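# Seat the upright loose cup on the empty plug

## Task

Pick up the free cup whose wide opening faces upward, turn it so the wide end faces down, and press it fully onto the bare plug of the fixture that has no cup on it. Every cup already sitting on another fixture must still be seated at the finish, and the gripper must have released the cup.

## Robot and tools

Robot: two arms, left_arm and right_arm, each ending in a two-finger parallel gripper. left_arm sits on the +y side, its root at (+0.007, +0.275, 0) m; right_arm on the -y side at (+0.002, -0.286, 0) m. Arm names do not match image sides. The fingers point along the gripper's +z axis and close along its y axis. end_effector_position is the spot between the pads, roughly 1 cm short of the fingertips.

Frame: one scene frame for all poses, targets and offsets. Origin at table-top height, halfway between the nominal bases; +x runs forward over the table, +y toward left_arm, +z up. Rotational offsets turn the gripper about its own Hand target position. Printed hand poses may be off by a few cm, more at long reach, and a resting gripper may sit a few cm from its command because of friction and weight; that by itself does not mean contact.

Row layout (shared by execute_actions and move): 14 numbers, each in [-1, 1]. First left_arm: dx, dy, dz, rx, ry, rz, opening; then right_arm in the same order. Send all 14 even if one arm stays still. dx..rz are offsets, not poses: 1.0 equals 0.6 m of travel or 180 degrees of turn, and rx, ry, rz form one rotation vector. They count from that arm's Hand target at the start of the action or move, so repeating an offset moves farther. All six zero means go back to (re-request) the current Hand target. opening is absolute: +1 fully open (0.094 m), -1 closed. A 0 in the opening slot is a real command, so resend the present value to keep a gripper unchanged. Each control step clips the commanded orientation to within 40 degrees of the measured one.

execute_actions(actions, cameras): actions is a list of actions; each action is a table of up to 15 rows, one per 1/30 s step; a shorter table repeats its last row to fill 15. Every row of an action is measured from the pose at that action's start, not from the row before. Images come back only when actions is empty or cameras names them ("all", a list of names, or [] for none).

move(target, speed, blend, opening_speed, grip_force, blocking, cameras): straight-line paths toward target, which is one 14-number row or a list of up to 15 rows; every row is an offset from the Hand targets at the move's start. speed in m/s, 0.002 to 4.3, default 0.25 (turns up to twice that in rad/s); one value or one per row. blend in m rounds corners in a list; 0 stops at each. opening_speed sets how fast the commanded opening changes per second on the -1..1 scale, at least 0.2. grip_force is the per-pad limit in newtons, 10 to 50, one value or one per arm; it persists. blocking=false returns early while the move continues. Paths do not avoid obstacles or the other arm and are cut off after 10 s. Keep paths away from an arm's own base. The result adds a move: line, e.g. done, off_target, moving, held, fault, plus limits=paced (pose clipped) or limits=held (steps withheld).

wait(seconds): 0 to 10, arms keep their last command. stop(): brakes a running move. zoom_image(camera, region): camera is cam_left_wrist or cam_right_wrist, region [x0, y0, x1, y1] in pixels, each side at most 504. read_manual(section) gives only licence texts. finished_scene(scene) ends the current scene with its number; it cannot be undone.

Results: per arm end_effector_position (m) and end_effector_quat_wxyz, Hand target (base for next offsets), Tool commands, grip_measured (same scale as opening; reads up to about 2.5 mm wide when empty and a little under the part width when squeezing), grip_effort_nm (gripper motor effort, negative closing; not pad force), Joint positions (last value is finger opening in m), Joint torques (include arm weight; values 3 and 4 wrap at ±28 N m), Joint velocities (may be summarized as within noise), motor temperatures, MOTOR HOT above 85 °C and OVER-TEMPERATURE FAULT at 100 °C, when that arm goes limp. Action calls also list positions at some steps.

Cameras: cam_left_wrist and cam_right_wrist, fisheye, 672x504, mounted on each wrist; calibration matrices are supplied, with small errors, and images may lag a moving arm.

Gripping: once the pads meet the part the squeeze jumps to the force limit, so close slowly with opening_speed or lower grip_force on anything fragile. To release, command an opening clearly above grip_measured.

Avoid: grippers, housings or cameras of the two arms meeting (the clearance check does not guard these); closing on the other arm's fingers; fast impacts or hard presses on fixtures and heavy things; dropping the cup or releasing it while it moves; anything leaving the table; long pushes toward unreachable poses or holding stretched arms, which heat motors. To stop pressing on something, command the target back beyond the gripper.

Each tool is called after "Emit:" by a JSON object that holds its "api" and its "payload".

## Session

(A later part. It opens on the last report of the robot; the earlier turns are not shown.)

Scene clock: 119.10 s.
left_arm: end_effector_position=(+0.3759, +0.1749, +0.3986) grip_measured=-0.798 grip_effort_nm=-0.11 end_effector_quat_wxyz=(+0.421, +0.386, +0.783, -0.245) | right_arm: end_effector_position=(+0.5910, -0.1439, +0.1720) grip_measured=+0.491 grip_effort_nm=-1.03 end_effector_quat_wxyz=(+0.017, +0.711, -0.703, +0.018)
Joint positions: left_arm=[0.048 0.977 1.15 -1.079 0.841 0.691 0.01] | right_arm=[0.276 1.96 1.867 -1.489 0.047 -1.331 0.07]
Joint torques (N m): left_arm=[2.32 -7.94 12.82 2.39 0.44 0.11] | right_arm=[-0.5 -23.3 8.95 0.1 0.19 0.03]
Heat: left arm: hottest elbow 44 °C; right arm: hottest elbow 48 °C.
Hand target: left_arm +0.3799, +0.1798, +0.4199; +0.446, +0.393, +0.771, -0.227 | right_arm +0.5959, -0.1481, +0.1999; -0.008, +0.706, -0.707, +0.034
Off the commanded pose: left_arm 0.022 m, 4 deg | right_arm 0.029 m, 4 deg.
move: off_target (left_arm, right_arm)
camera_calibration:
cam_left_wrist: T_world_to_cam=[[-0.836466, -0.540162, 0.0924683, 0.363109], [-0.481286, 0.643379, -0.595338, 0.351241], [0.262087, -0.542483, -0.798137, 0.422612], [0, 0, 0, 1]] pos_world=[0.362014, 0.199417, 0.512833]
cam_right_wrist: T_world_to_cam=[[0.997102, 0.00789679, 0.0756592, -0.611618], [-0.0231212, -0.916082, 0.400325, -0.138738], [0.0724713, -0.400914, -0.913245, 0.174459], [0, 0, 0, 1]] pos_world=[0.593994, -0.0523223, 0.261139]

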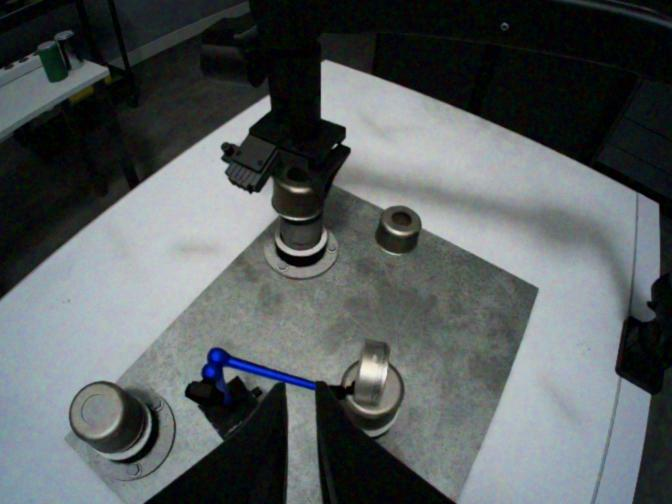

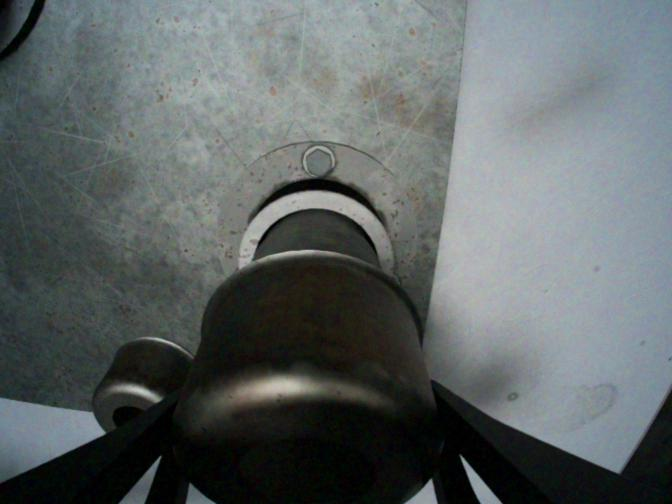

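Emit:
{"api": "move", "payload": {"target": [0,0,0,0,0,0,-0.8,-0.004,-0.016,-0.008,0,0,0,0.2], "speed": 0.06, "cameras": ["all"]}}

Emit:
{"api": "zoom_image", "payload": {"camera": "cam_left_wrist", "region": [264, 165, 334, 255]}}

Emit:
{"api": "zoom_image", "payload": {"camera": "cam_right_wrist", "region": [150, 110, 450, 360]}}

Scene clock: 140.20 s.
left_arm: end_effector_position=(+0.3759, +0.1749, +0.3986) grip_measured=-0.798 grip_effort_nm=-0.11 end_effector_quat_wxyz=(+0.421, +0.386, +0.783, -0.245) | right_arm: end_effector_position=(+0.5888, -0.1550, +0.1648) grip_measured=+0.491 grip_effort_nm=-1.04 end_effector_quat_wxyz=(+0.018, +0.705, -0.709, +0.017)
Joint positions: left_arm=[0.048 0.977 1.15 -1.079 0.841 0.691 0.01] | right_arm=[0.259 1.951 1.835 -1.469 0.048 -1.331 0.07]
Joint torques (N m): left_arm=[2.49 -7.65 12.75 2.41 0.42 0.13] | right_arm=[-2.14 -23.47 8.99 0.12 0.18 -0.09]
Heat: left arm: hottest elbow 44 °C; right arm: hottest elbow 49 °C.
Hand target: left_arm +0.3799, +0.1798, +0.4199; +0.446, +0.393, +0.771, -0.227 | right_arm +0.5935, -0.1576, +0.1951; -0.009, +0.706, -0.707, +0.034
Off the commanded pose: left_arm 0.022 m, 4 deg | right_arm 0.031 m, 4 deg.
move: off_target (left_arm, right_arm)
camera_calibration:
cam_left_wrist: T_world_to_cam=[[-0.836466, -0.540162, 0.0924683, 0.363109], [-0.481286, 0.643379, -0.595338, 0.351241], [0.262087, -0.542483, -0.798137, 0.422612], [0, 0, 0, 1]] pos_world=[0.362014, 0.199417, 0.512833]
cam_right_wrist: T_world_to_cam=[[0.997341, -0.00873148, 0.0723496, -0.611006], [-0.0371413, -0.91508, 0.401558, -0.137831], [0.0626995, -0.403177, -0.912971, 0.168985], [0, 0, 0, 1]] pos_world=[0.593667, -0.0633305, 0.253832]

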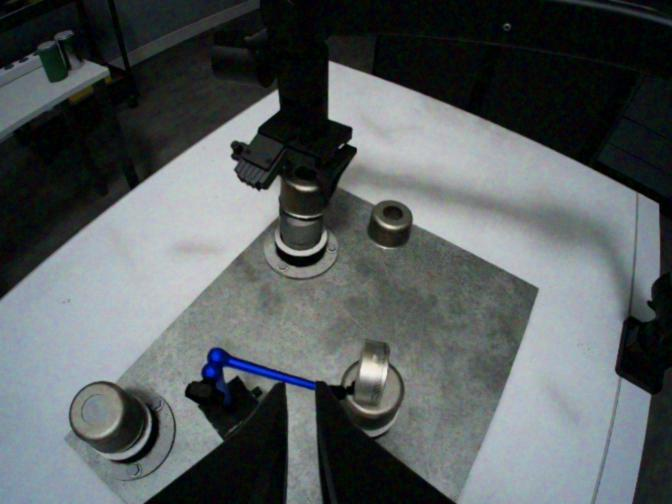

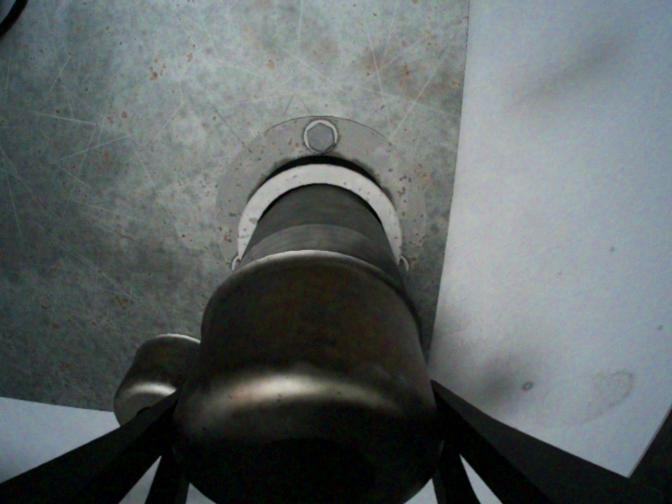

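Scaled by 5.600 from the camera's 672x504 image, which has a finer 960x720 frame.

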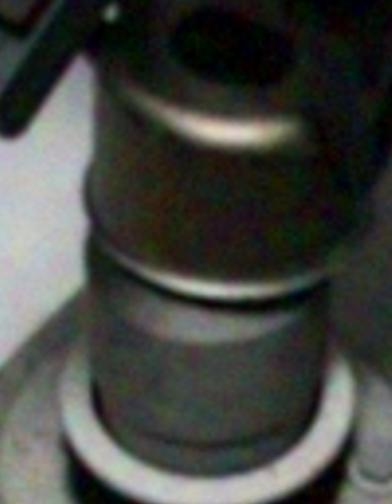

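Scaled by 1.680 from the camera's 672x504 image, which has a finer 960x720 frame.

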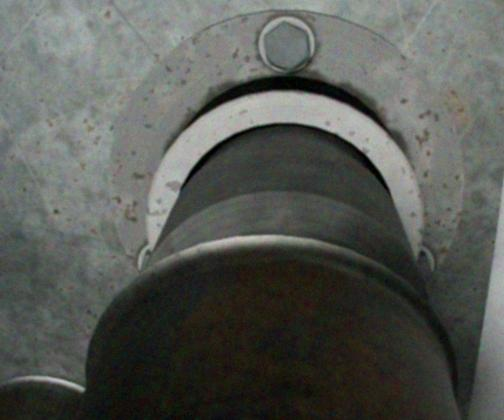

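Emit:
{"api": "move", "payload": {"target": [0,0,0,0,0,0,-0.8,0.005,0.018,-0.006,0,0,0,0.2], "speed": 0.06, "cameras": ["all"]}}

Emit:
{"api": "zoom_image", "payload": {"camera": "cam_left_wrist", "region": [264, 165, 334, 255]}}

Emit:
{"api": "zoom_image", "payload": {"camera": "cam_right_wrist", "region": [150, 110, 450, 360]}}

Scene clock: 147.83 s.
left_arm: end_effector_position=(+0.3759, +0.1749, +0.3986) grip_measured=-0.798 grip_effort_nm=-0.11 end_effector_quat_wxyz=(+0.421, +0.386, +0.783, -0.245) | right_arm: end_effector_position=(+0.5885, -0.1537, +0.1648) grip_measured=+0.491 grip_effort_nm=-1.04 end_effector_quat_wxyz=(+0.018, +0.706, -0.708, +0.017)
Joint positions: left_arm=[0.048 0.977 1.15 -1.079 0.841 0.691 0.01] | right_arm=[0.261 1.951 1.835 -1.469 0.048 -1.331 0.07]
Joint torques (N m): left_arm=[2.84 -7.59 12.77 2.43 0.41 0.12] | right_arm=[-0.38 -22.65 9.66 0.06 0.17 0]
Heat: left arm: hottest elbow 44 °C; right arm: hottest elbow 48 °C.
Hand target: left_arm +0.3799, +0.1798, +0.4199; +0.446, +0.393, +0.771, -0.227 | right_arm +0.5965, -0.1470, +0.1915; -0.008, +0.706, -0.707, +0.034
Off the commanded pose: left_arm 0.022 m, 4 deg | right_arm 0.029 m, 4 deg.
move: off_target (left_arm, right_arm)
camera_calibration:
cam_left_wrist: T_world_to_cam=[[-0.836466, -0.540162, 0.0924683, 0.363109], [-0.481286, 0.643379, -0.595338, 0.351241], [0.262087, -0.542483, -0.798137, 0.422612], [0, 0, 0, 1]] pos_world=[0.362014, 0.199417, 0.512833]
cam_right_wrist: T_world_to_cam=[[0.997354, -0.00641302, 0.0724141, -0.610369], [-0.0350395, -0.915167, 0.401549, -0.137816], [0.0636959, -0.403024, -0.91297, 0.169001], [0, 0, 0, 1]] pos_world=[0.59316, -0.0619281, 0.253832]

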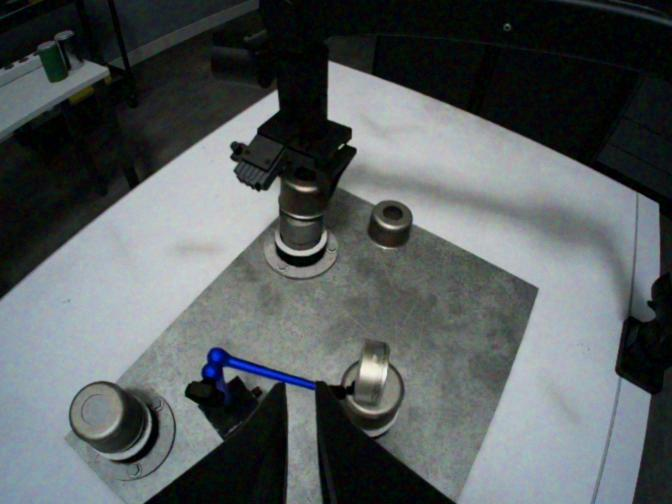

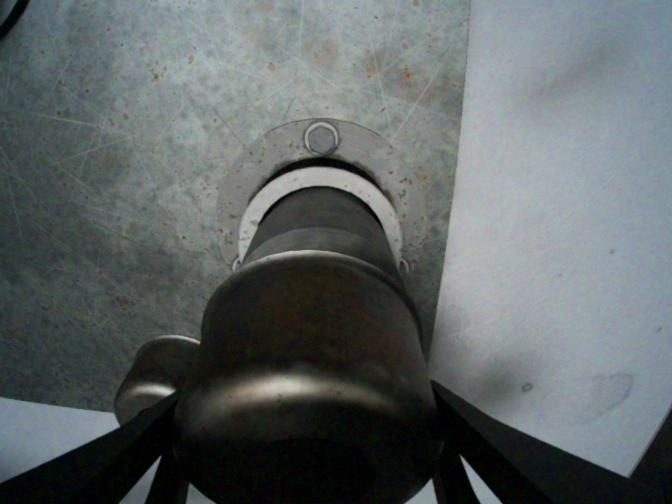

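Scaled by 5.600 from the camera's 672x504 image, which has a finer 960x720 frame.

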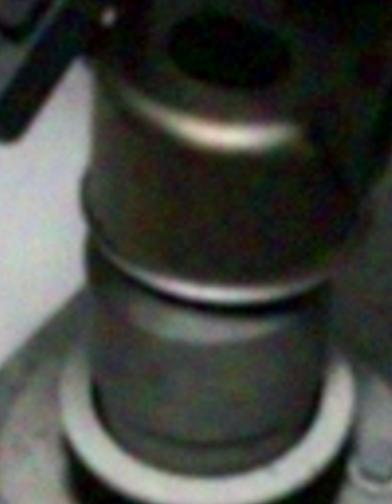

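Scaled by 1.680 from the camera's 672x504 image, which has a finer 960x720 frame.

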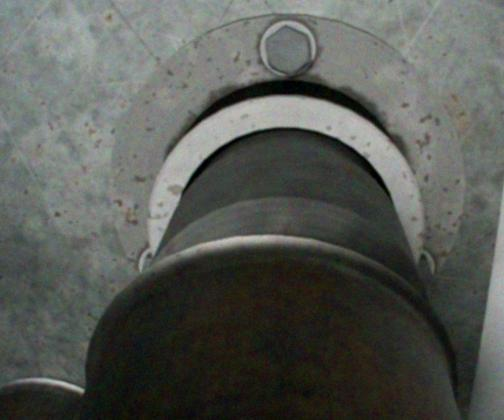

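Emit:
{"api": "move", "payload": {"target": [0,0,0,0,0,0,-0.8,0.004,0.009,-0.017,0,0,0,0.2], "speed": 0.06, "cameras": ["all"]}}

Emit:
{"api": "zoom_image", "payload": {"camera": "cam_left_wrist", "region": [264, 165, 334, 255]}}

Emit:
{"api": "zoom_image", "payload": {"camera": "cam_right_wrist", "region": [150, 110, 450, 360]}}

Scene clock: 151.50 s.
left_arm: end_effector_position=(+0.3759, +0.1749, +0.3986) grip_measured=-0.798 grip_effort_nm=-0.11 end_effector_quat_wxyz=(+0.421, +0.386, +0.783, -0.245) | right_arm: end_effector_position=(+0.5918, -0.1479, +0.1648) grip_measured=+0.491 grip_effort_nm=-1.03 end_effector_quat_wxyz=(+0.010, +0.708, -0.705, +0.021)
Joint positions: left_arm=[0.048 0.977 1.15 -1.079 0.841 0.691 0.01] | right_arm=[0.269 1.951 1.835 -1.45 0.048 -1.331 0.07]
Joint torques (N m): left_arm=[2.78 -7.71 12.77 2.44 0.42 0.13] | right_arm=[-1.55 -21.3 9.61 0.13 0.16 0.11]
Heat: left arm: hottest elbow 44 °C; right arm: hottest elbow 48 °C.
Hand target: left_arm +0.3799, +0.1798, +0.4199; +0.446, +0.393, +0.771, -0.227 | right_arm +0.5988, -0.1415, +0.1813; -0.008, +0.706, -0.707, +0.034
Off the commanded pose: left_arm 0.022 m, 4 deg | right_arm 0.019 m, 3 deg.
move: off_target (left_arm, right_arm)
camera_calibration:
cam_left_wrist: T_world_to_cam=[[-0.836466, -0.540162, 0.0924683, 0.363109], [-0.481286, 0.643379, -0.595338, 0.351241], [0.262087, -0.542483, -0.798137, 0.422612], [0, 0, 0, 1]] pos_world=[0.362014, 0.199417, 0.512833]
cam_right_wrist: T_world_to_cam=[[0.995937, 0.00119356, 0.0900486, -0.614521], [-0.034788, -0.917197, 0.396912, -0.132121], [0.083066, -0.398432, -0.913429, 0.160368], [0, 0, 0, 1]] pos_world=[0.594107, -0.0565524, 0.254262]

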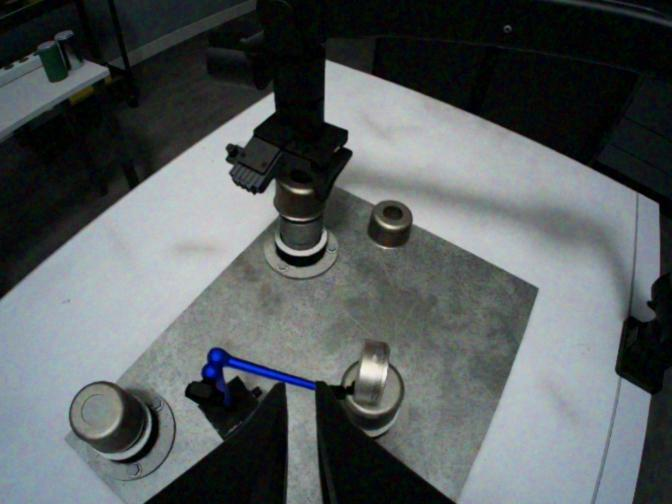

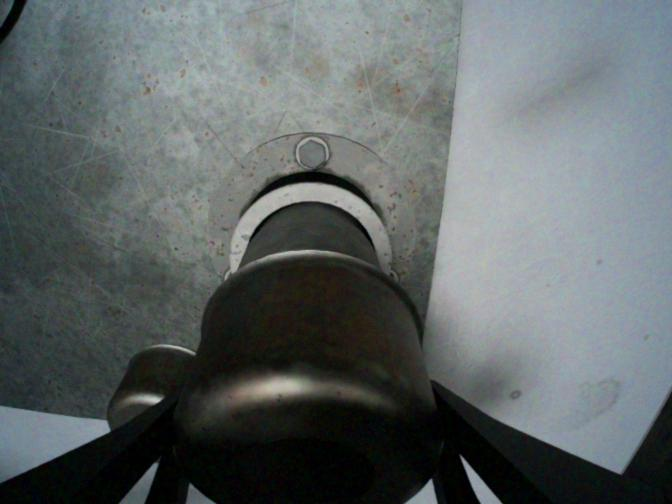

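Scaled by 5.600 from the camera's 672x504 image, which has a finer 960x720 frame.

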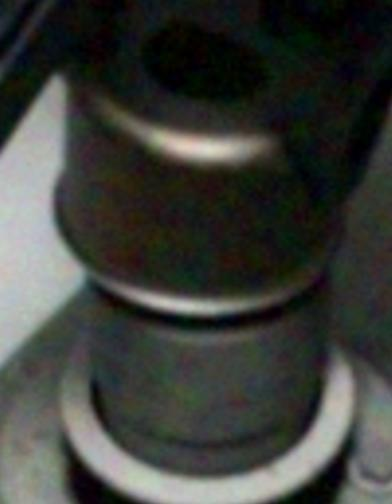

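Scaled by 1.680 from the camera's 672x504 image, which has a finer 960x720 frame.

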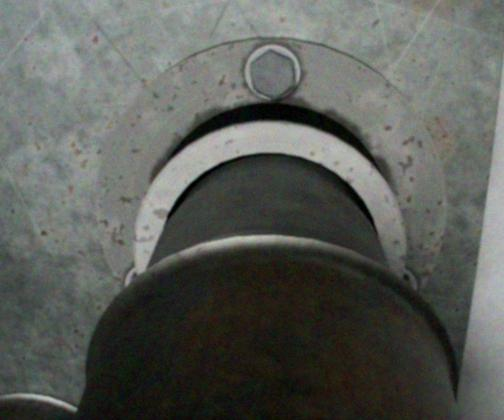

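Emit:
{"api": "move", "payload": {"target": [0,0,0,0,0,0,-0.8,-0.002,-0.017,-0.027,0,0.004,0,0.2], "speed": 0.05, "cameras": ["all"]}}

Emit:
{"api": "zoom_image", "payload": {"camera": "cam_left_wrist", "region": [264, 165, 334, 255]}}

Emit:
{"api": "zoom_image", "payload": {"camera": "cam_right_wrist", "region": [150, 110, 450, 360]}}

Scene clock: 155.87 s.
left_arm: end_effector_position=(+0.3759, +0.1749, +0.3986) grip_measured=-0.798 grip_effort_nm=-0.11 end_effector_quat_wxyz=(+0.421, +0.386, +0.783, -0.245) | right_arm: end_effector_position=(+0.5910, -0.1485, +0.1544) grip_measured=+0.491 grip_effort_nm=-1.03 end_effector_quat_wxyz=(+0.010, +0.708, -0.706, +0.022)
Joint positions: left_arm=[0.048 0.977 1.15 -1.079 0.841 0.691 0.01] | right_arm=[0.269 1.951 1.807 -1.421 0.048 -1.331 0.07]
Joint torques (N m): left_arm=[2.61 -7.47 12.81 2.43 0.42 0.13] | right_arm=[-2.49 -20.31 8.76 -0.05 0 -0.06]
Heat: left arm: hottest elbow 44 °C; right arm: hottest elbow 48 °C.
Hand target: left_arm +0.3799, +0.1798, +0.4199; +0.446, +0.393, +0.771, -0.227 | right_arm +0.5977, -0.1516, +0.1651; -0.004, +0.707, -0.707, +0.030
Off the commanded pose: left_arm 0.022 m, 4 deg | right_arm 0.013 m, 2 deg.
move: off_target (left_arm, right_arm)
camera_calibration:
cam_left_wrist: T_world_to_cam=[[-0.836466, -0.540162, 0.0924683, 0.363109], [-0.481286, 0.643379, -0.595338, 0.351241], [0.262087, -0.542483, -0.798137, 0.422612], [0, 0, 0, 1]] pos_world=[0.362014, 0.199417, 0.512833]
cam_right_wrist: T_world_to_cam=[[0.995765, 0.000346214, 0.0919308, -0.613191], [-0.0362797, -0.91735, 0.396425, -0.127713], [0.08447, -0.398081, -0.913453, 0.149942], [0, 0, 0, 1]] pos_world=[0.593295, -0.0572565, 0.243965]

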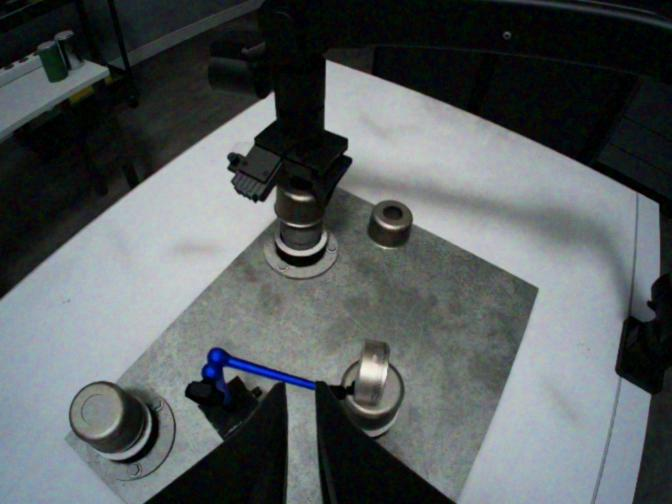

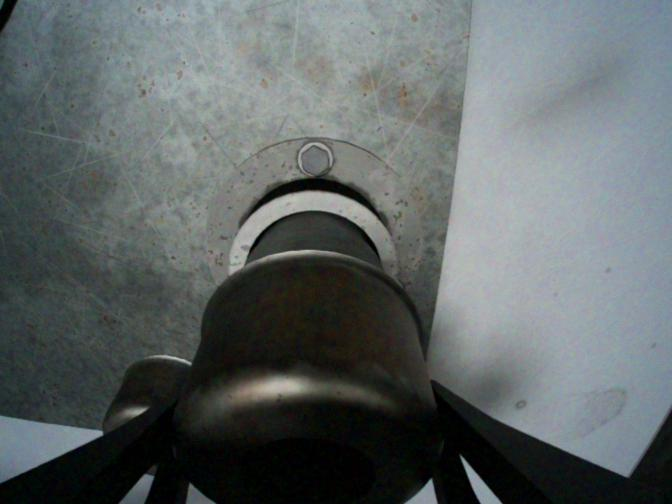

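Scaled by 5.600 from the camera's 672x504 image, which has a finer 960x720 frame.

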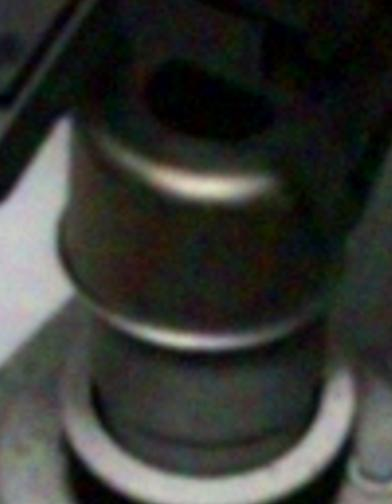

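Scaled by 1.680 from the camera's 672x504 image, which has a finer 960x720 frame.

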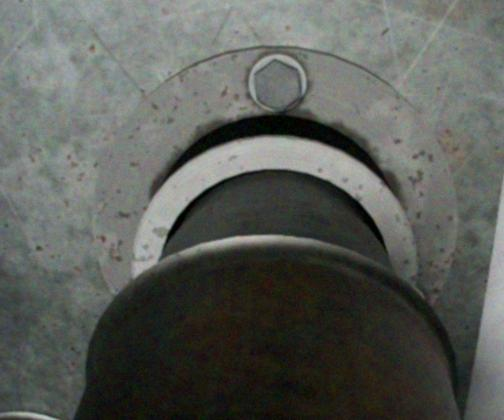

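Emit:
{"api": "move", "payload": {"target": [0,0,0,0,0,0,-0.8,-0.003,-0.006,-0.022,0,0.002,0,0.2], "speed": 0.05, "cameras": ["all"]}}

Emit:
{"api": "zoom_image", "payload": {"camera": "cam_left_wrist", "region": [264, 165, 334, 255]}}

Emit:
{"api": "zoom_image", "payload": {"camera": "cam_right_wrist", "region": [150, 110, 450, 360]}}

Scene clock: 159.93 s.
left_arm: end_effector_position=(+0.3759, +0.1749, +0.3986) grip_measured=-0.798 grip_effort_nm=-0.11 end_effector_quat_wxyz=(+0.421, +0.386, +0.783, -0.245) | right_arm: end_effector_position=(+0.5910, -0.1515, +0.1440) grip_measured=+0.491 grip_effort_nm=-1.03 end_effector_quat_wxyz=(+0.007, +0.706, -0.708, +0.021)
Joint positions: left_arm=[0.048 0.977 1.15 -1.079 0.841 0.691 0.01] | right_arm=[0.263 1.951 1.78 -1.39 0.044 -1.331 0.07]
Joint torques (N m): left_arm=[2.61 -7.82 12.83 2.4 0.43 0.14] | right_arm=[-1.2 -20.25 8.55 0.06 0.16 -0.15]
Heat: left arm: hottest elbow 44 °C; right arm: hottest elbow 47 °C.
Hand target: left_arm +0.3799, +0.1798, +0.4199; +0.446, +0.393, +0.771, -0.227 | right_arm +0.5958, -0.1553, +0.1519; -0.002, +0.707, -0.707, +0.027
Off the commanded pose: left_arm 0.022 m, 4 deg | right_arm 0.010 m, 1 deg.
move: off_target (left_arm)
camera_calibration:
cam_left_wrist: T_world_to_cam=[[-0.836466, -0.540162, 0.0924683, 0.363109], [-0.481286, 0.643379, -0.595338, 0.351241], [0.262087, -0.542483, -0.798137, 0.422612], [0, 0, 0, 1]] pos_world=[0.362014, 0.199417, 0.512833]
cam_right_wrist: T_world_to_cam=[[0.995482, -0.00564971, 0.0947835, -0.613328], [-0.0425778, -0.918802, 0.392415, -0.12222], [0.0848702, -0.394677, -0.914892, 0.139781], [0, 0, 0, 1]] pos_world=[0.59349, -0.0605928, 0.233979]

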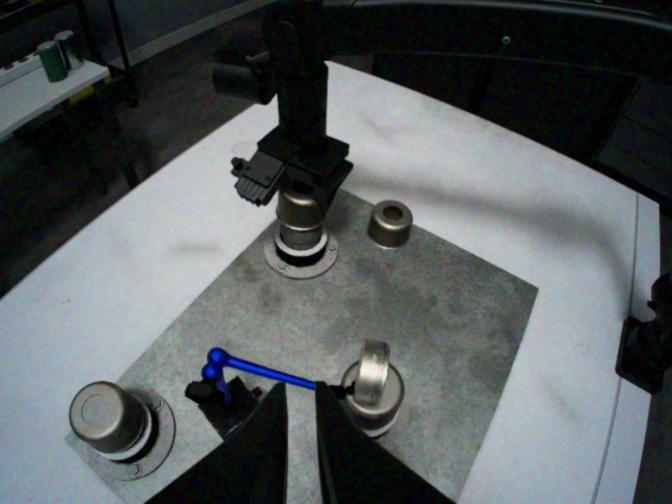

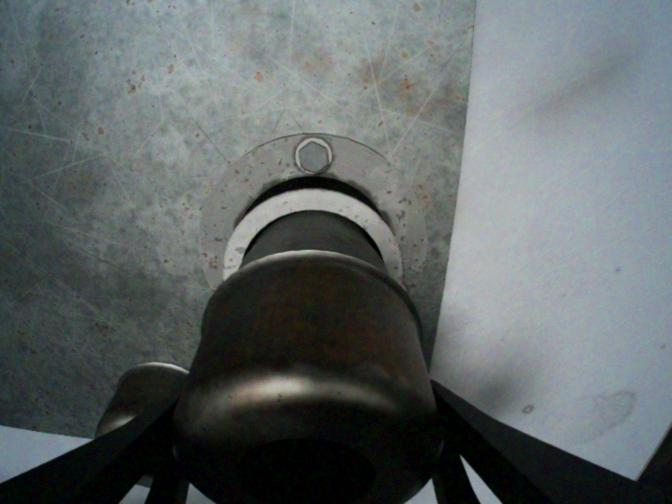

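Scaled by 5.600 from the camera's 672x504 image, which has a finer 960x720 frame.

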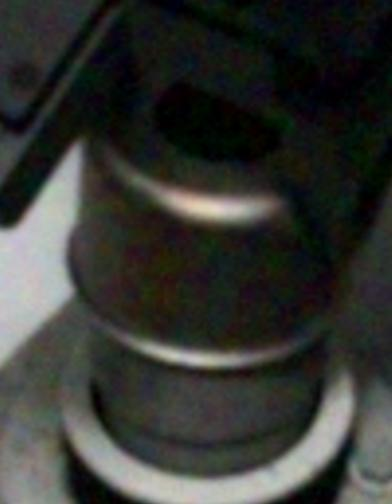

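Scaled by 1.680 from the camera's 672x504 image, which has a finer 960x720 frame.

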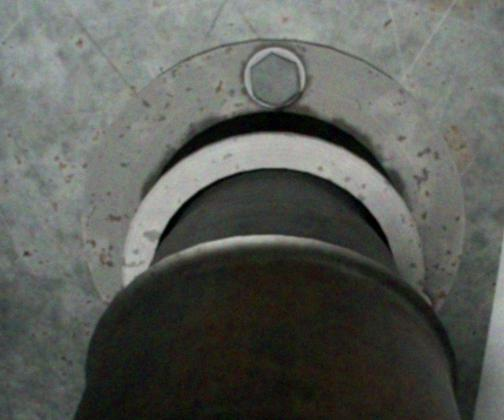

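Emit:
{"api": "move", "payload": {"target": [0,0,0,0,0,0,-0.8,-0.002,0.002,-0.03,0,0,0,0.2], "speed": 0.05, "cameras": ["all"]}}

Emit:
{"api": "zoom_image", "payload": {"camera": "cam_left_wrist", "region": [264, 165, 334, 255]}}

Emit:
{"api": "zoom_image", "payload": {"camera": "cam_right_wrist", "region": [150, 110, 450, 360]}}

Scene clock: 162.30 s.
left_arm: end_effector_position=(+0.3759, +0.1749, +0.3986) grip_measured=-0.798 grip_effort_nm=-0.11 end_effector_quat_wxyz=(+0.421, +0.386, +0.783, -0.245) | right_arm: end_effector_position=(+0.5914, -0.1515, +0.1359) grip_measured=+0.491 grip_effort_nm=-1.03 end_effector_quat_wxyz=(+0.004, +0.706, -0.708, +0.024)
Joint positions: left_arm=[0.048 0.977 1.15 -1.079 0.841 0.691 0.01] | right_arm=[0.263 1.951 1.758 -1.36 0.045 -1.331 0.07]
Joint torques (N m): left_arm=[2.43 -7.77 12.85 2.47 0.42 0.15] | right_arm=[-1.49 -20.54 7.51 0.2 0.13 -0.15]
Heat: left arm: hottest elbow 44 °C; right arm: hottest elbow 47 °C.
Hand target: left_arm +0.3799, +0.1798, +0.4199; +0.446, +0.393, +0.771, -0.227 | right_arm +0.5946, -0.1540, +0.1338; -0.002, +0.707, -0.707, +0.027
Off the commanded pose: left_arm 0.022 m, 4 deg | right_arm 0.005 m, 1 deg.
move: off_target (left_arm)
camera_calibration:
cam_left_wrist: T_world_to_cam=[[-0.836466, -0.540162, 0.0924683, 0.363109], [-0.481286, 0.643379, -0.595338, 0.351241], [0.262087, -0.542483, -0.798137, 0.422612], [0, 0, 0, 1]] pos_world=[0.362014, 0.199417, 0.512833]
cam_right_wrist: T_world_to_cam=[[0.994738, -0.00581114, 0.102286, -0.613581], [-0.0455556, -0.919347, 0.390802, -0.117099], [0.0917649, -0.393405, -0.914774, 0.12841], [0, 0, 0, 1]] pos_world=[0.593234, -0.0607031, 0.22599]

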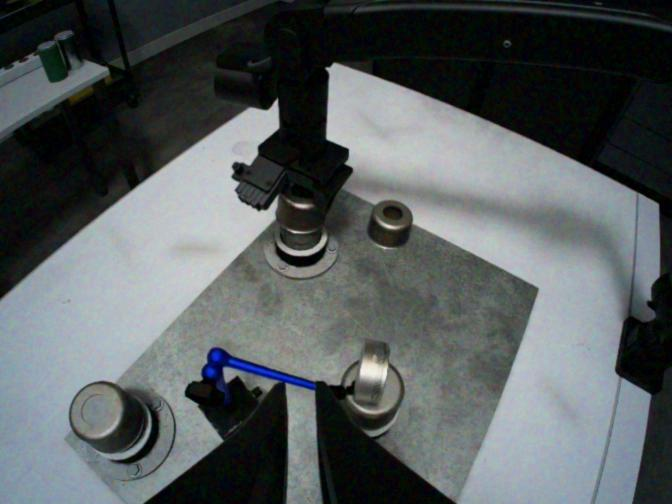

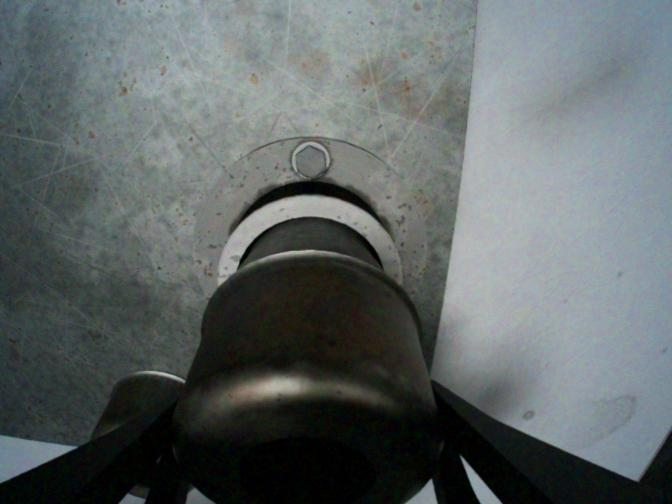

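Scaled by 5.600 from the camera's 672x504 image, which has a finer 960x720 frame.

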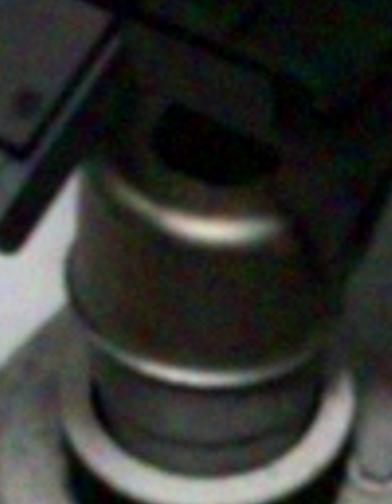

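Scaled by 1.680 from the camera's 672x504 image, which has a finer 960x720 frame.

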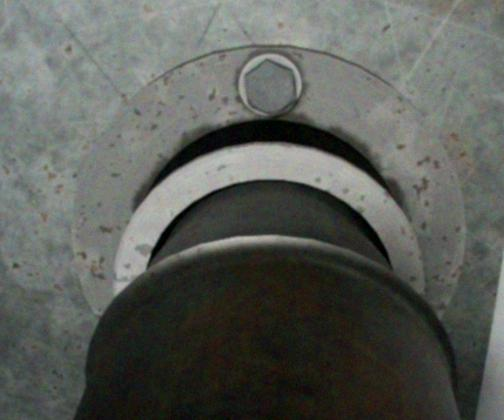

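Emit:
{"api": "move", "payload": {"target": [0,0,0,0,0,0,-0.8,-0.002,0.002,-0.032,0,0.009,0,0.2], "speed": 0.05, "cameras": ["all"]}}

Emit:
{"api": "zoom_image", "payload": {"camera": "cam_left_wrist", "region": [264, 165, 334, 255]}}

Scene clock: 166.23 s.
left_arm: end_effector_position=(+0.3759, +0.1749, +0.3986) grip_measured=-0.798 grip_effort_nm=-0.11 end_effector_quat_wxyz=(+0.421, +0.386, +0.783, -0.245) | right_arm: end_effector_position=(+0.5912, -0.1510, +0.1348) grip_measured=+0.491 grip_effort_nm=-1.03 end_effector_quat_wxyz=(+0.003, +0.706, -0.708, +0.023)
Joint positions: left_arm=[0.048 0.977 1.15 -1.079 0.841 0.691 0.01] | right_arm=[0.263 1.951 1.755 -1.357 0.042 -1.331 0.07]
Joint torques (N m): left_arm=[2.55 -7.82 12.74 2.41 0.42 0.13] | right_arm=[-1.38 -17.79 6.79 0.47 -0.04 -0.1]
Heat: left arm: hottest elbow 45 °C; right arm: hottest elbow 46 °C.
Hand target: left_arm +0.3799, +0.1798, +0.4199; +0.446, +0.393, +0.771, -0.227 | right_arm +0.5934, -0.1528, +0.1145; +0.008, +0.707, -0.707, +0.017
Off the commanded pose: left_arm 0.022 m, 4 deg | right_arm 0.020 m, 1 deg.
move: off_target (left_arm, right_arm)
camera_calibration:
cam_left_wrist: T_world_to_cam=[[-0.836466, -0.540162, 0.0924683, 0.363109], [-0.481286, 0.643379, -0.595338, 0.351241], [0.262087, -0.542483, -0.798137, 0.422612], [0, 0, 0, 1]] pos_world=[0.362014, 0.199417, 0.512833]
cam_right_wrist: T_world_to_cam=[[0.994775, -0.00602439, 0.101916, -0.613254], [-0.0453571, -0.920411, 0.388312, -0.116255], [0.091465, -0.390906, -0.915875, 0.128351], [0, 0, 0, 1]] pos_world=[0.593037, -0.0605232, 0.225197]

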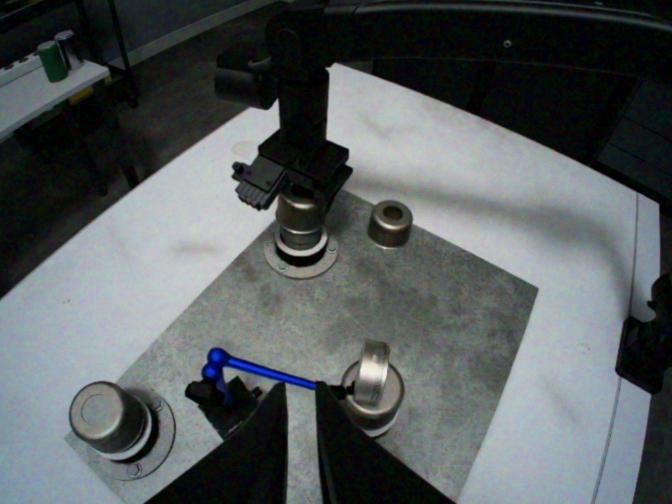

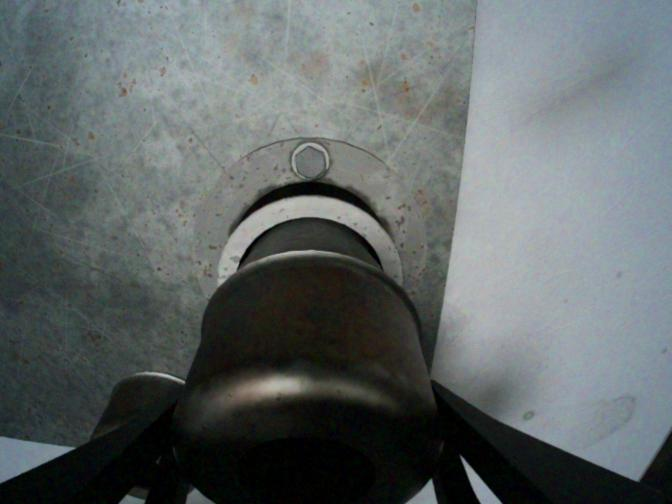

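Scaled by 5.600 from the camera's 672x504 image, which has a finer 960x720 frame.

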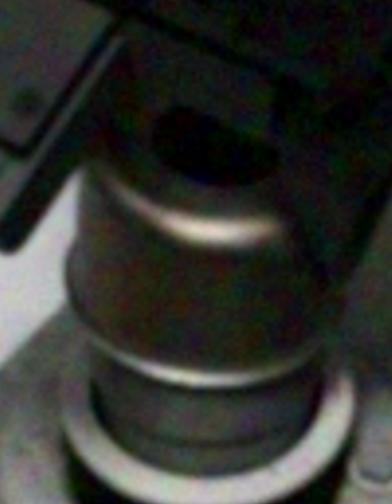

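Emit:
{"api": "move", "payload": {"target": [[0,0,0,0,0,0,-0.8,0,0,-0.01,0,0.002,0.07,0.2],[0,0,0,0,0,0,-0.8,0,0,-0.015,0,0.002,-0.07,0.2],[0,0,0,0,0,0,-0.8,0,0,-0.015,0,0.002,0,0.2]], "speed": 0.15, "blend": [0.01,0.01,0], "cameras": ["all"]}}

Emit:
{"api": "zoom_image", "payload": {"camera": "cam_left_wrist", "region": [264, 165, 334, 255]}}

Emit:
{"api": "zoom_image", "payload": {"camera": "cam_right_wrist", "region": [150, 110, 450, 360]}}

Scene clock: 172.57 s.
left_arm: end_effector_position=(+0.3759, +0.1749, +0.3986) grip_measured=-0.798 grip_effort_nm=-0.11 end_effector_quat_wxyz=(+0.421, +0.386, +0.783, -0.245) | right_arm: end_effector_position=(+0.5919, -0.1500, +0.1233) grip_measured=+0.489 grip_effort_nm=-1.03 end_effector_quat_wxyz=(+0.001, +0.690, -0.724, +0.021)
Joint positions: left_arm=[0.048 0.977 1.15 -1.079 0.841 0.691 0.01] | right_arm=[0.263 1.959 1.736 -1.328 0.037 -1.285 0.07]
Joint torques (N m): left_arm=[2.73 -7.82 12.81 2.33 0.4 0.11] | right_arm=[-2.73 -17.85 7.61 0.31 0.09 -0.54]
Heat: left arm: hottest elbow 45 °C; right arm: hottest elbow 45 °C.
Hand target: left_arm +0.3799, +0.1798, +0.4199; +0.446, +0.393, +0.771, -0.227 | right_arm +0.5934, -0.1529, +0.1055; +0.011, +0.707, -0.707, +0.015
Off the commanded pose: left_arm 0.022 m, 4 deg | right_arm 0.018 m, 3 deg.
move: off_target (left_arm, right_arm)
camera_calibration:
cam_left_wrist: T_world_to_cam=[[-0.836466, -0.540162, 0.0924683, 0.363109], [-0.481286, 0.643379, -0.595338, 0.351241], [0.262087, -0.542483, -0.798137, 0.422612], [0, 0, 0, 1]] pos_world=[0.362014, 0.199417, 0.512833]
cam_right_wrist: T_world_to_cam=[[0.993188, -0.0516735, 0.104442, -0.619054], [-0.0880643, -0.919807, 0.382361, -0.0846588], [0.0763089, -0.388954, -0.918091, 0.127646], [0, 0, 0, 1]] pos_world=[0.59764, -0.0602099, 0.214217]

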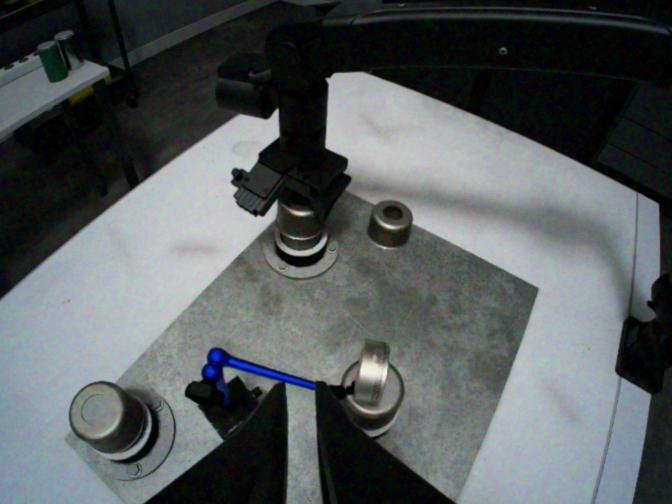

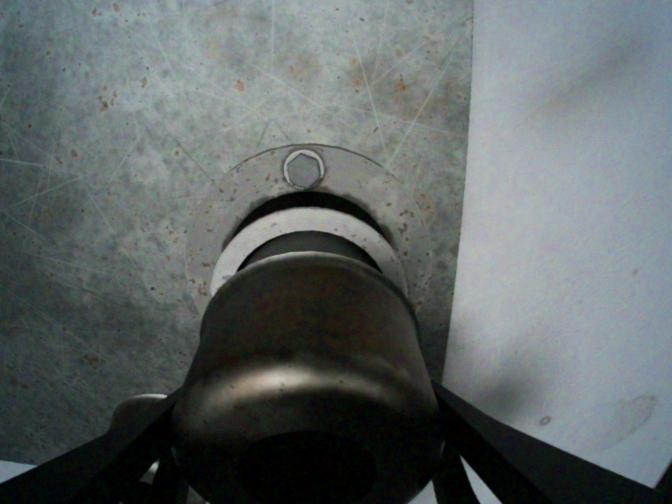

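Scaled by 5.600 from the camera's 672x504 image, which has a finer 960x720 frame.

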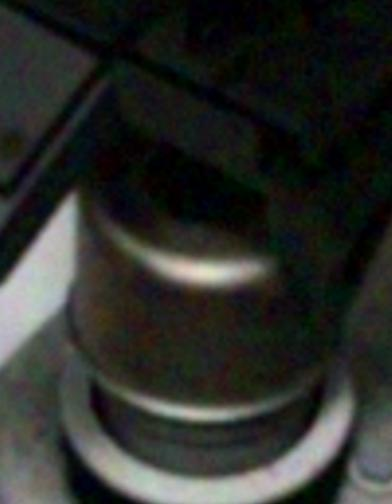

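Scaled by 1.680 from the camera's 672x504 image, which has a finer 960x720 frame.

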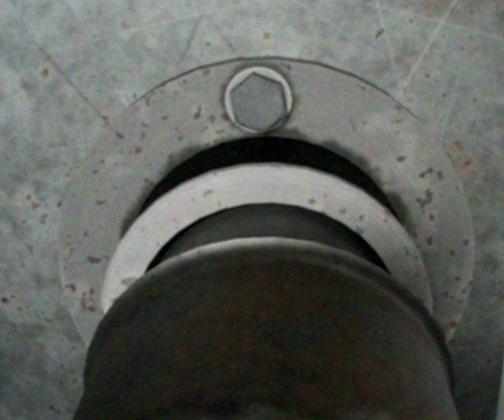

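Emit:
{"api": "move", "payload": {"target": [[0,0,0,0,0,0,-0.8,0,0,-0.012,0,0,0.07,0.2],[0,0,0,0,0,0,-0.8,0,0,-0.018,0,0,-0.07,0.2],[0,0,0,0,0,0,-0.8,0,0,-0.018,0,0,0,0.2]], "speed": 0.15, "blend": [0.01,0.01,0], "cameras": ["all"]}}

Emit:
{"api": "zoom_image", "payload": {"camera": "cam_left_wrist", "region": [264, 165, 334, 255]}}

Emit:
{"api": "zoom_image", "payload": {"camera": "cam_right_wrist", "region": [150, 110, 450, 360]}}

Scene clock: 177.87 s.
left_arm: end_effector_position=(+0.3759, +0.1749, +0.3986) grip_measured=-0.798 grip_effort_nm=-0.11 end_effector_quat_wxyz=(+0.421, +0.386, +0.783, -0.245) | right_arm: end_effector_position=(+0.5925, -0.1497, +0.1065) grip_measured=+0.488 grip_effort_nm=-1.03 end_effector_quat_wxyz=(+0.004, +0.700, -0.714, +0.019)
Joint positions: left_arm=[0.048 0.977 1.15 -1.079 0.841 0.691 0.01] | right_arm=[0.263 1.977 1.72 -1.302 0.037 -1.314 0.07]
Joint torques (N m): left_arm=[2.73 -7.41 12.81 2.44 0.42 0.13] | right_arm=[-0.91 -18.26 7.6 0.01 0.09 -0.27]
Heat: left arm: hottest elbow 45 °C; right arm: hottest elbow 45 °C.
Hand target: left_arm +0.3799, +0.1798, +0.4199; +0.446, +0.393, +0.771, -0.227 | right_arm +0.5935, -0.1529, +0.0948; +0.010, +0.707, -0.707, +0.015
Off the commanded pose: left_arm 0.022 m, 4 deg | right_arm 0.012 m, 1 deg.
move: off_target (left_arm, right_arm)
camera_calibration:
cam_left_wrist: T_world_to_cam=[[-0.836466, -0.540162, 0.0924683, 0.363109], [-0.481286, 0.643379, -0.595338, 0.351241], [0.262087, -0.542483, -0.798137, 0.422612], [0, 0, 0, 1]] pos_world=[0.362014, 0.199417, 0.512833]
cam_right_wrist: T_world_to_cam=[[0.995213, -0.0230725, 0.0949712, -0.613774], [-0.0580878, -0.921116, 0.384931, -0.0961805], [0.0785981, -0.388605, -0.918046, 0.110875], [0, 0, 0, 1]] pos_world=[0.596534, -0.0596681, 0.197102]

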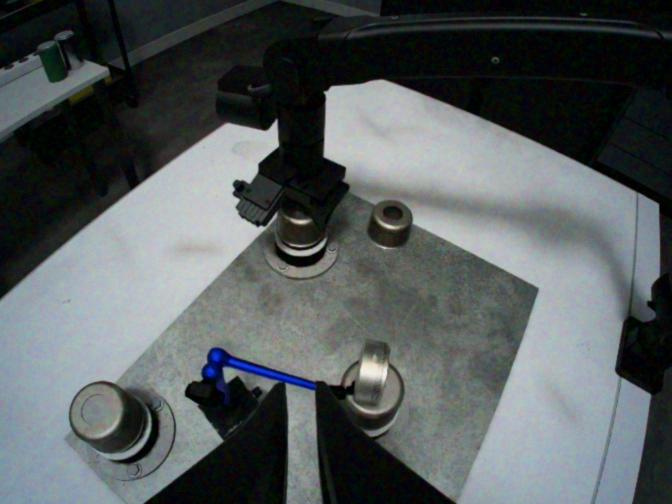

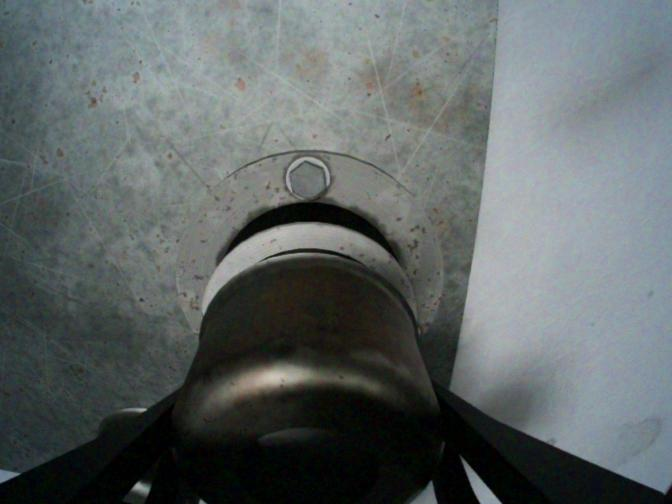

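Scaled by 5.600 from the camera's 672x504 image, which has a finer 960x720 frame.

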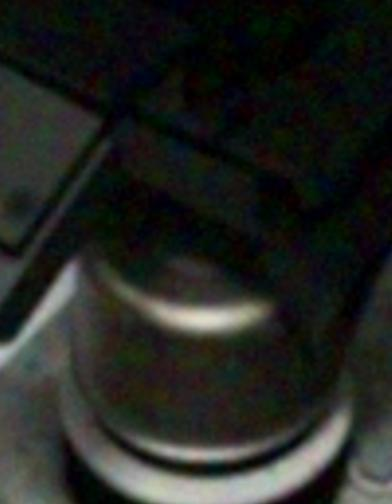

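Scaled by 1.680 from the camera's 672x504 image, which has a finer 960x720 frame.

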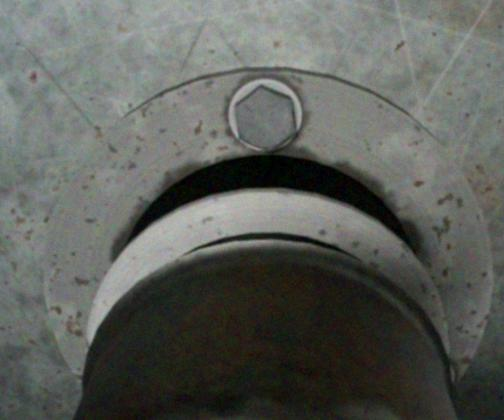

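Emit:
{"api": "move", "payload": {"target": [[0,0,0,0,0,0,-0.8,0,0,-0.01,0,0,0.05,0.2],[0,0,0,0,0,0,-0.8,0,0,-0.012,0,0,-0.05,0.2],[0,0,0,0,0,0,-0.8,0,0,-0.012,0,0,0,0.2]], "speed": 0.15, "blend": [0.01,0.01,0], "cameras": ["all"]}}

Emit:
{"api": "zoom_image", "payload": {"camera": "cam_left_wrist", "region": [264, 165, 334, 255]}}

Emit:
{"api": "zoom_image", "payload": {"camera": "cam_right_wrist", "region": [150, 200, 450, 500]}}

Scene clock: 182.70 s.
left_arm: end_effector_position=(+0.3759, +0.1749, +0.3986) grip_measured=-0.798 grip_effort_nm=-0.11 end_effector_quat_wxyz=(+0.421, +0.386, +0.783, -0.245) | right_arm: end_effector_position=(+0.5927, -0.1497, +0.1059) grip_measured=+0.488 grip_effort_nm=-1.03 end_effector_quat_wxyz=(+0.004, +0.699, -0.715, +0.019)
Joint positions: left_arm=[0.048 0.977 1.15 -1.079 0.841 0.691 0.01] | right_arm=[0.263 1.977 1.719 -1.3 0.037 -1.31 0.07]
Joint torques (N m): left_arm=[2.61 -7.3 12.75 2.39 0.41 0.12] | right_arm=[-0.97 -18.49 6.87 0.42 0.11 -0.27]
Motor temperatures (°C): left_arm=[26 29 45 23 24 26 24] | right_arm=[27 38 45 26 27 28 26]
Heat: left arm: hottest elbow 45 °C; right arm: hottest elbow 45 °C.
Hand target: left_arm +0.3799, +0.1798, +0.4199; +0.446, +0.393, +0.771, -0.227 | right_arm +0.5934, -0.1529, +0.0875; +0.010, +0.707, -0.707, +0.015
Off the commanded pose: left_arm 0.022 m, 4 deg | right_arm 0.019 m, 2 deg.
move: off_target (left_arm, right_arm)
camera_calibration:
cam_left_wrist: T_world_to_cam=[[-0.836466, -0.540162, 0.0924683, 0.363109], [-0.481286, 0.643379, -0.595338, 0.351241], [0.262087, -0.542483, -0.798137, 0.422612], [0, 0, 0, 1]] pos_world=[0.362014, 0.199417, 0.512833]
cam_right_wrist: T_world_to_cam=[[0.995012, -0.0264797, 0.0961752, -0.614445], [-0.061681, -0.92104, 0.384553, -0.0937471], [0.0783983, -0.388567, -0.918079, 0.110512], [0, 0, 0, 1]] pos_world=[0.596934, -0.0596737, 0.196604]

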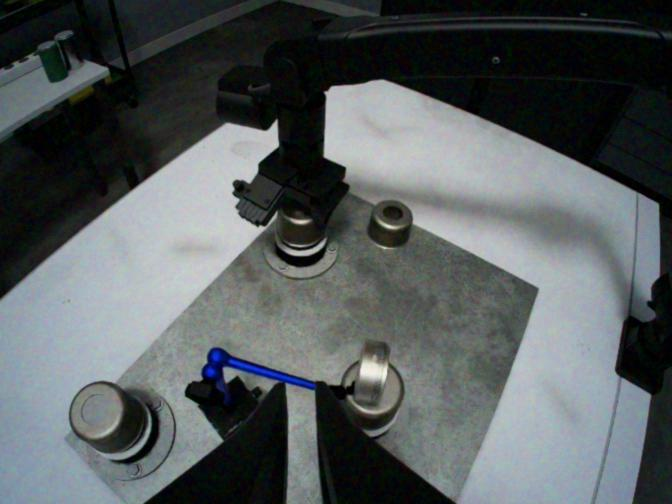

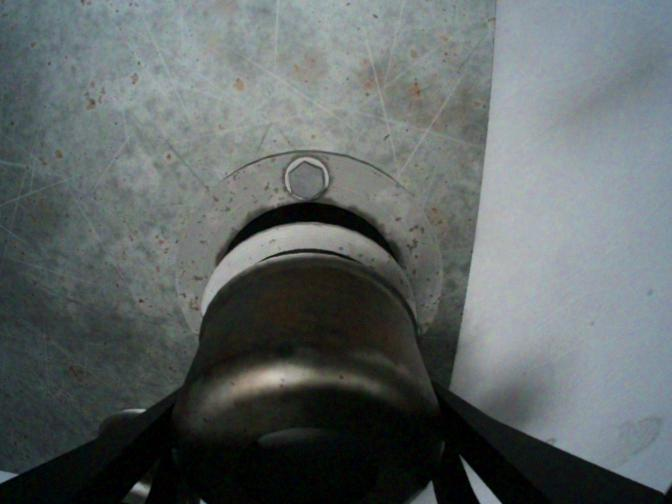

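Scaled by 5.600 from the camera's 672x504 image, which has a finer 960x720 frame.

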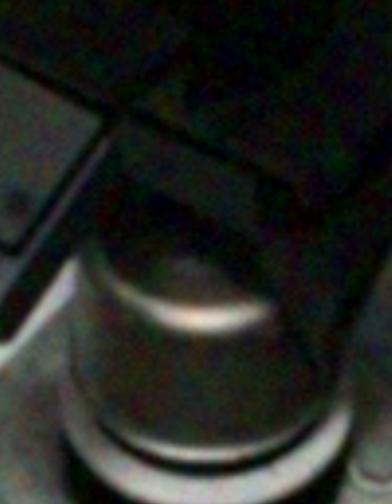

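Scaled by 1.680 from the camera's 672x504 image, which has a finer 960x720 frame.

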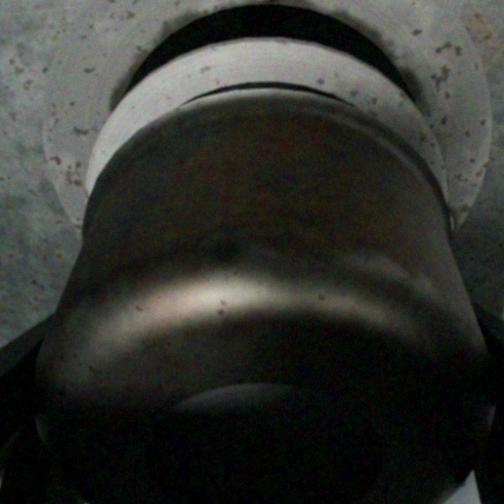

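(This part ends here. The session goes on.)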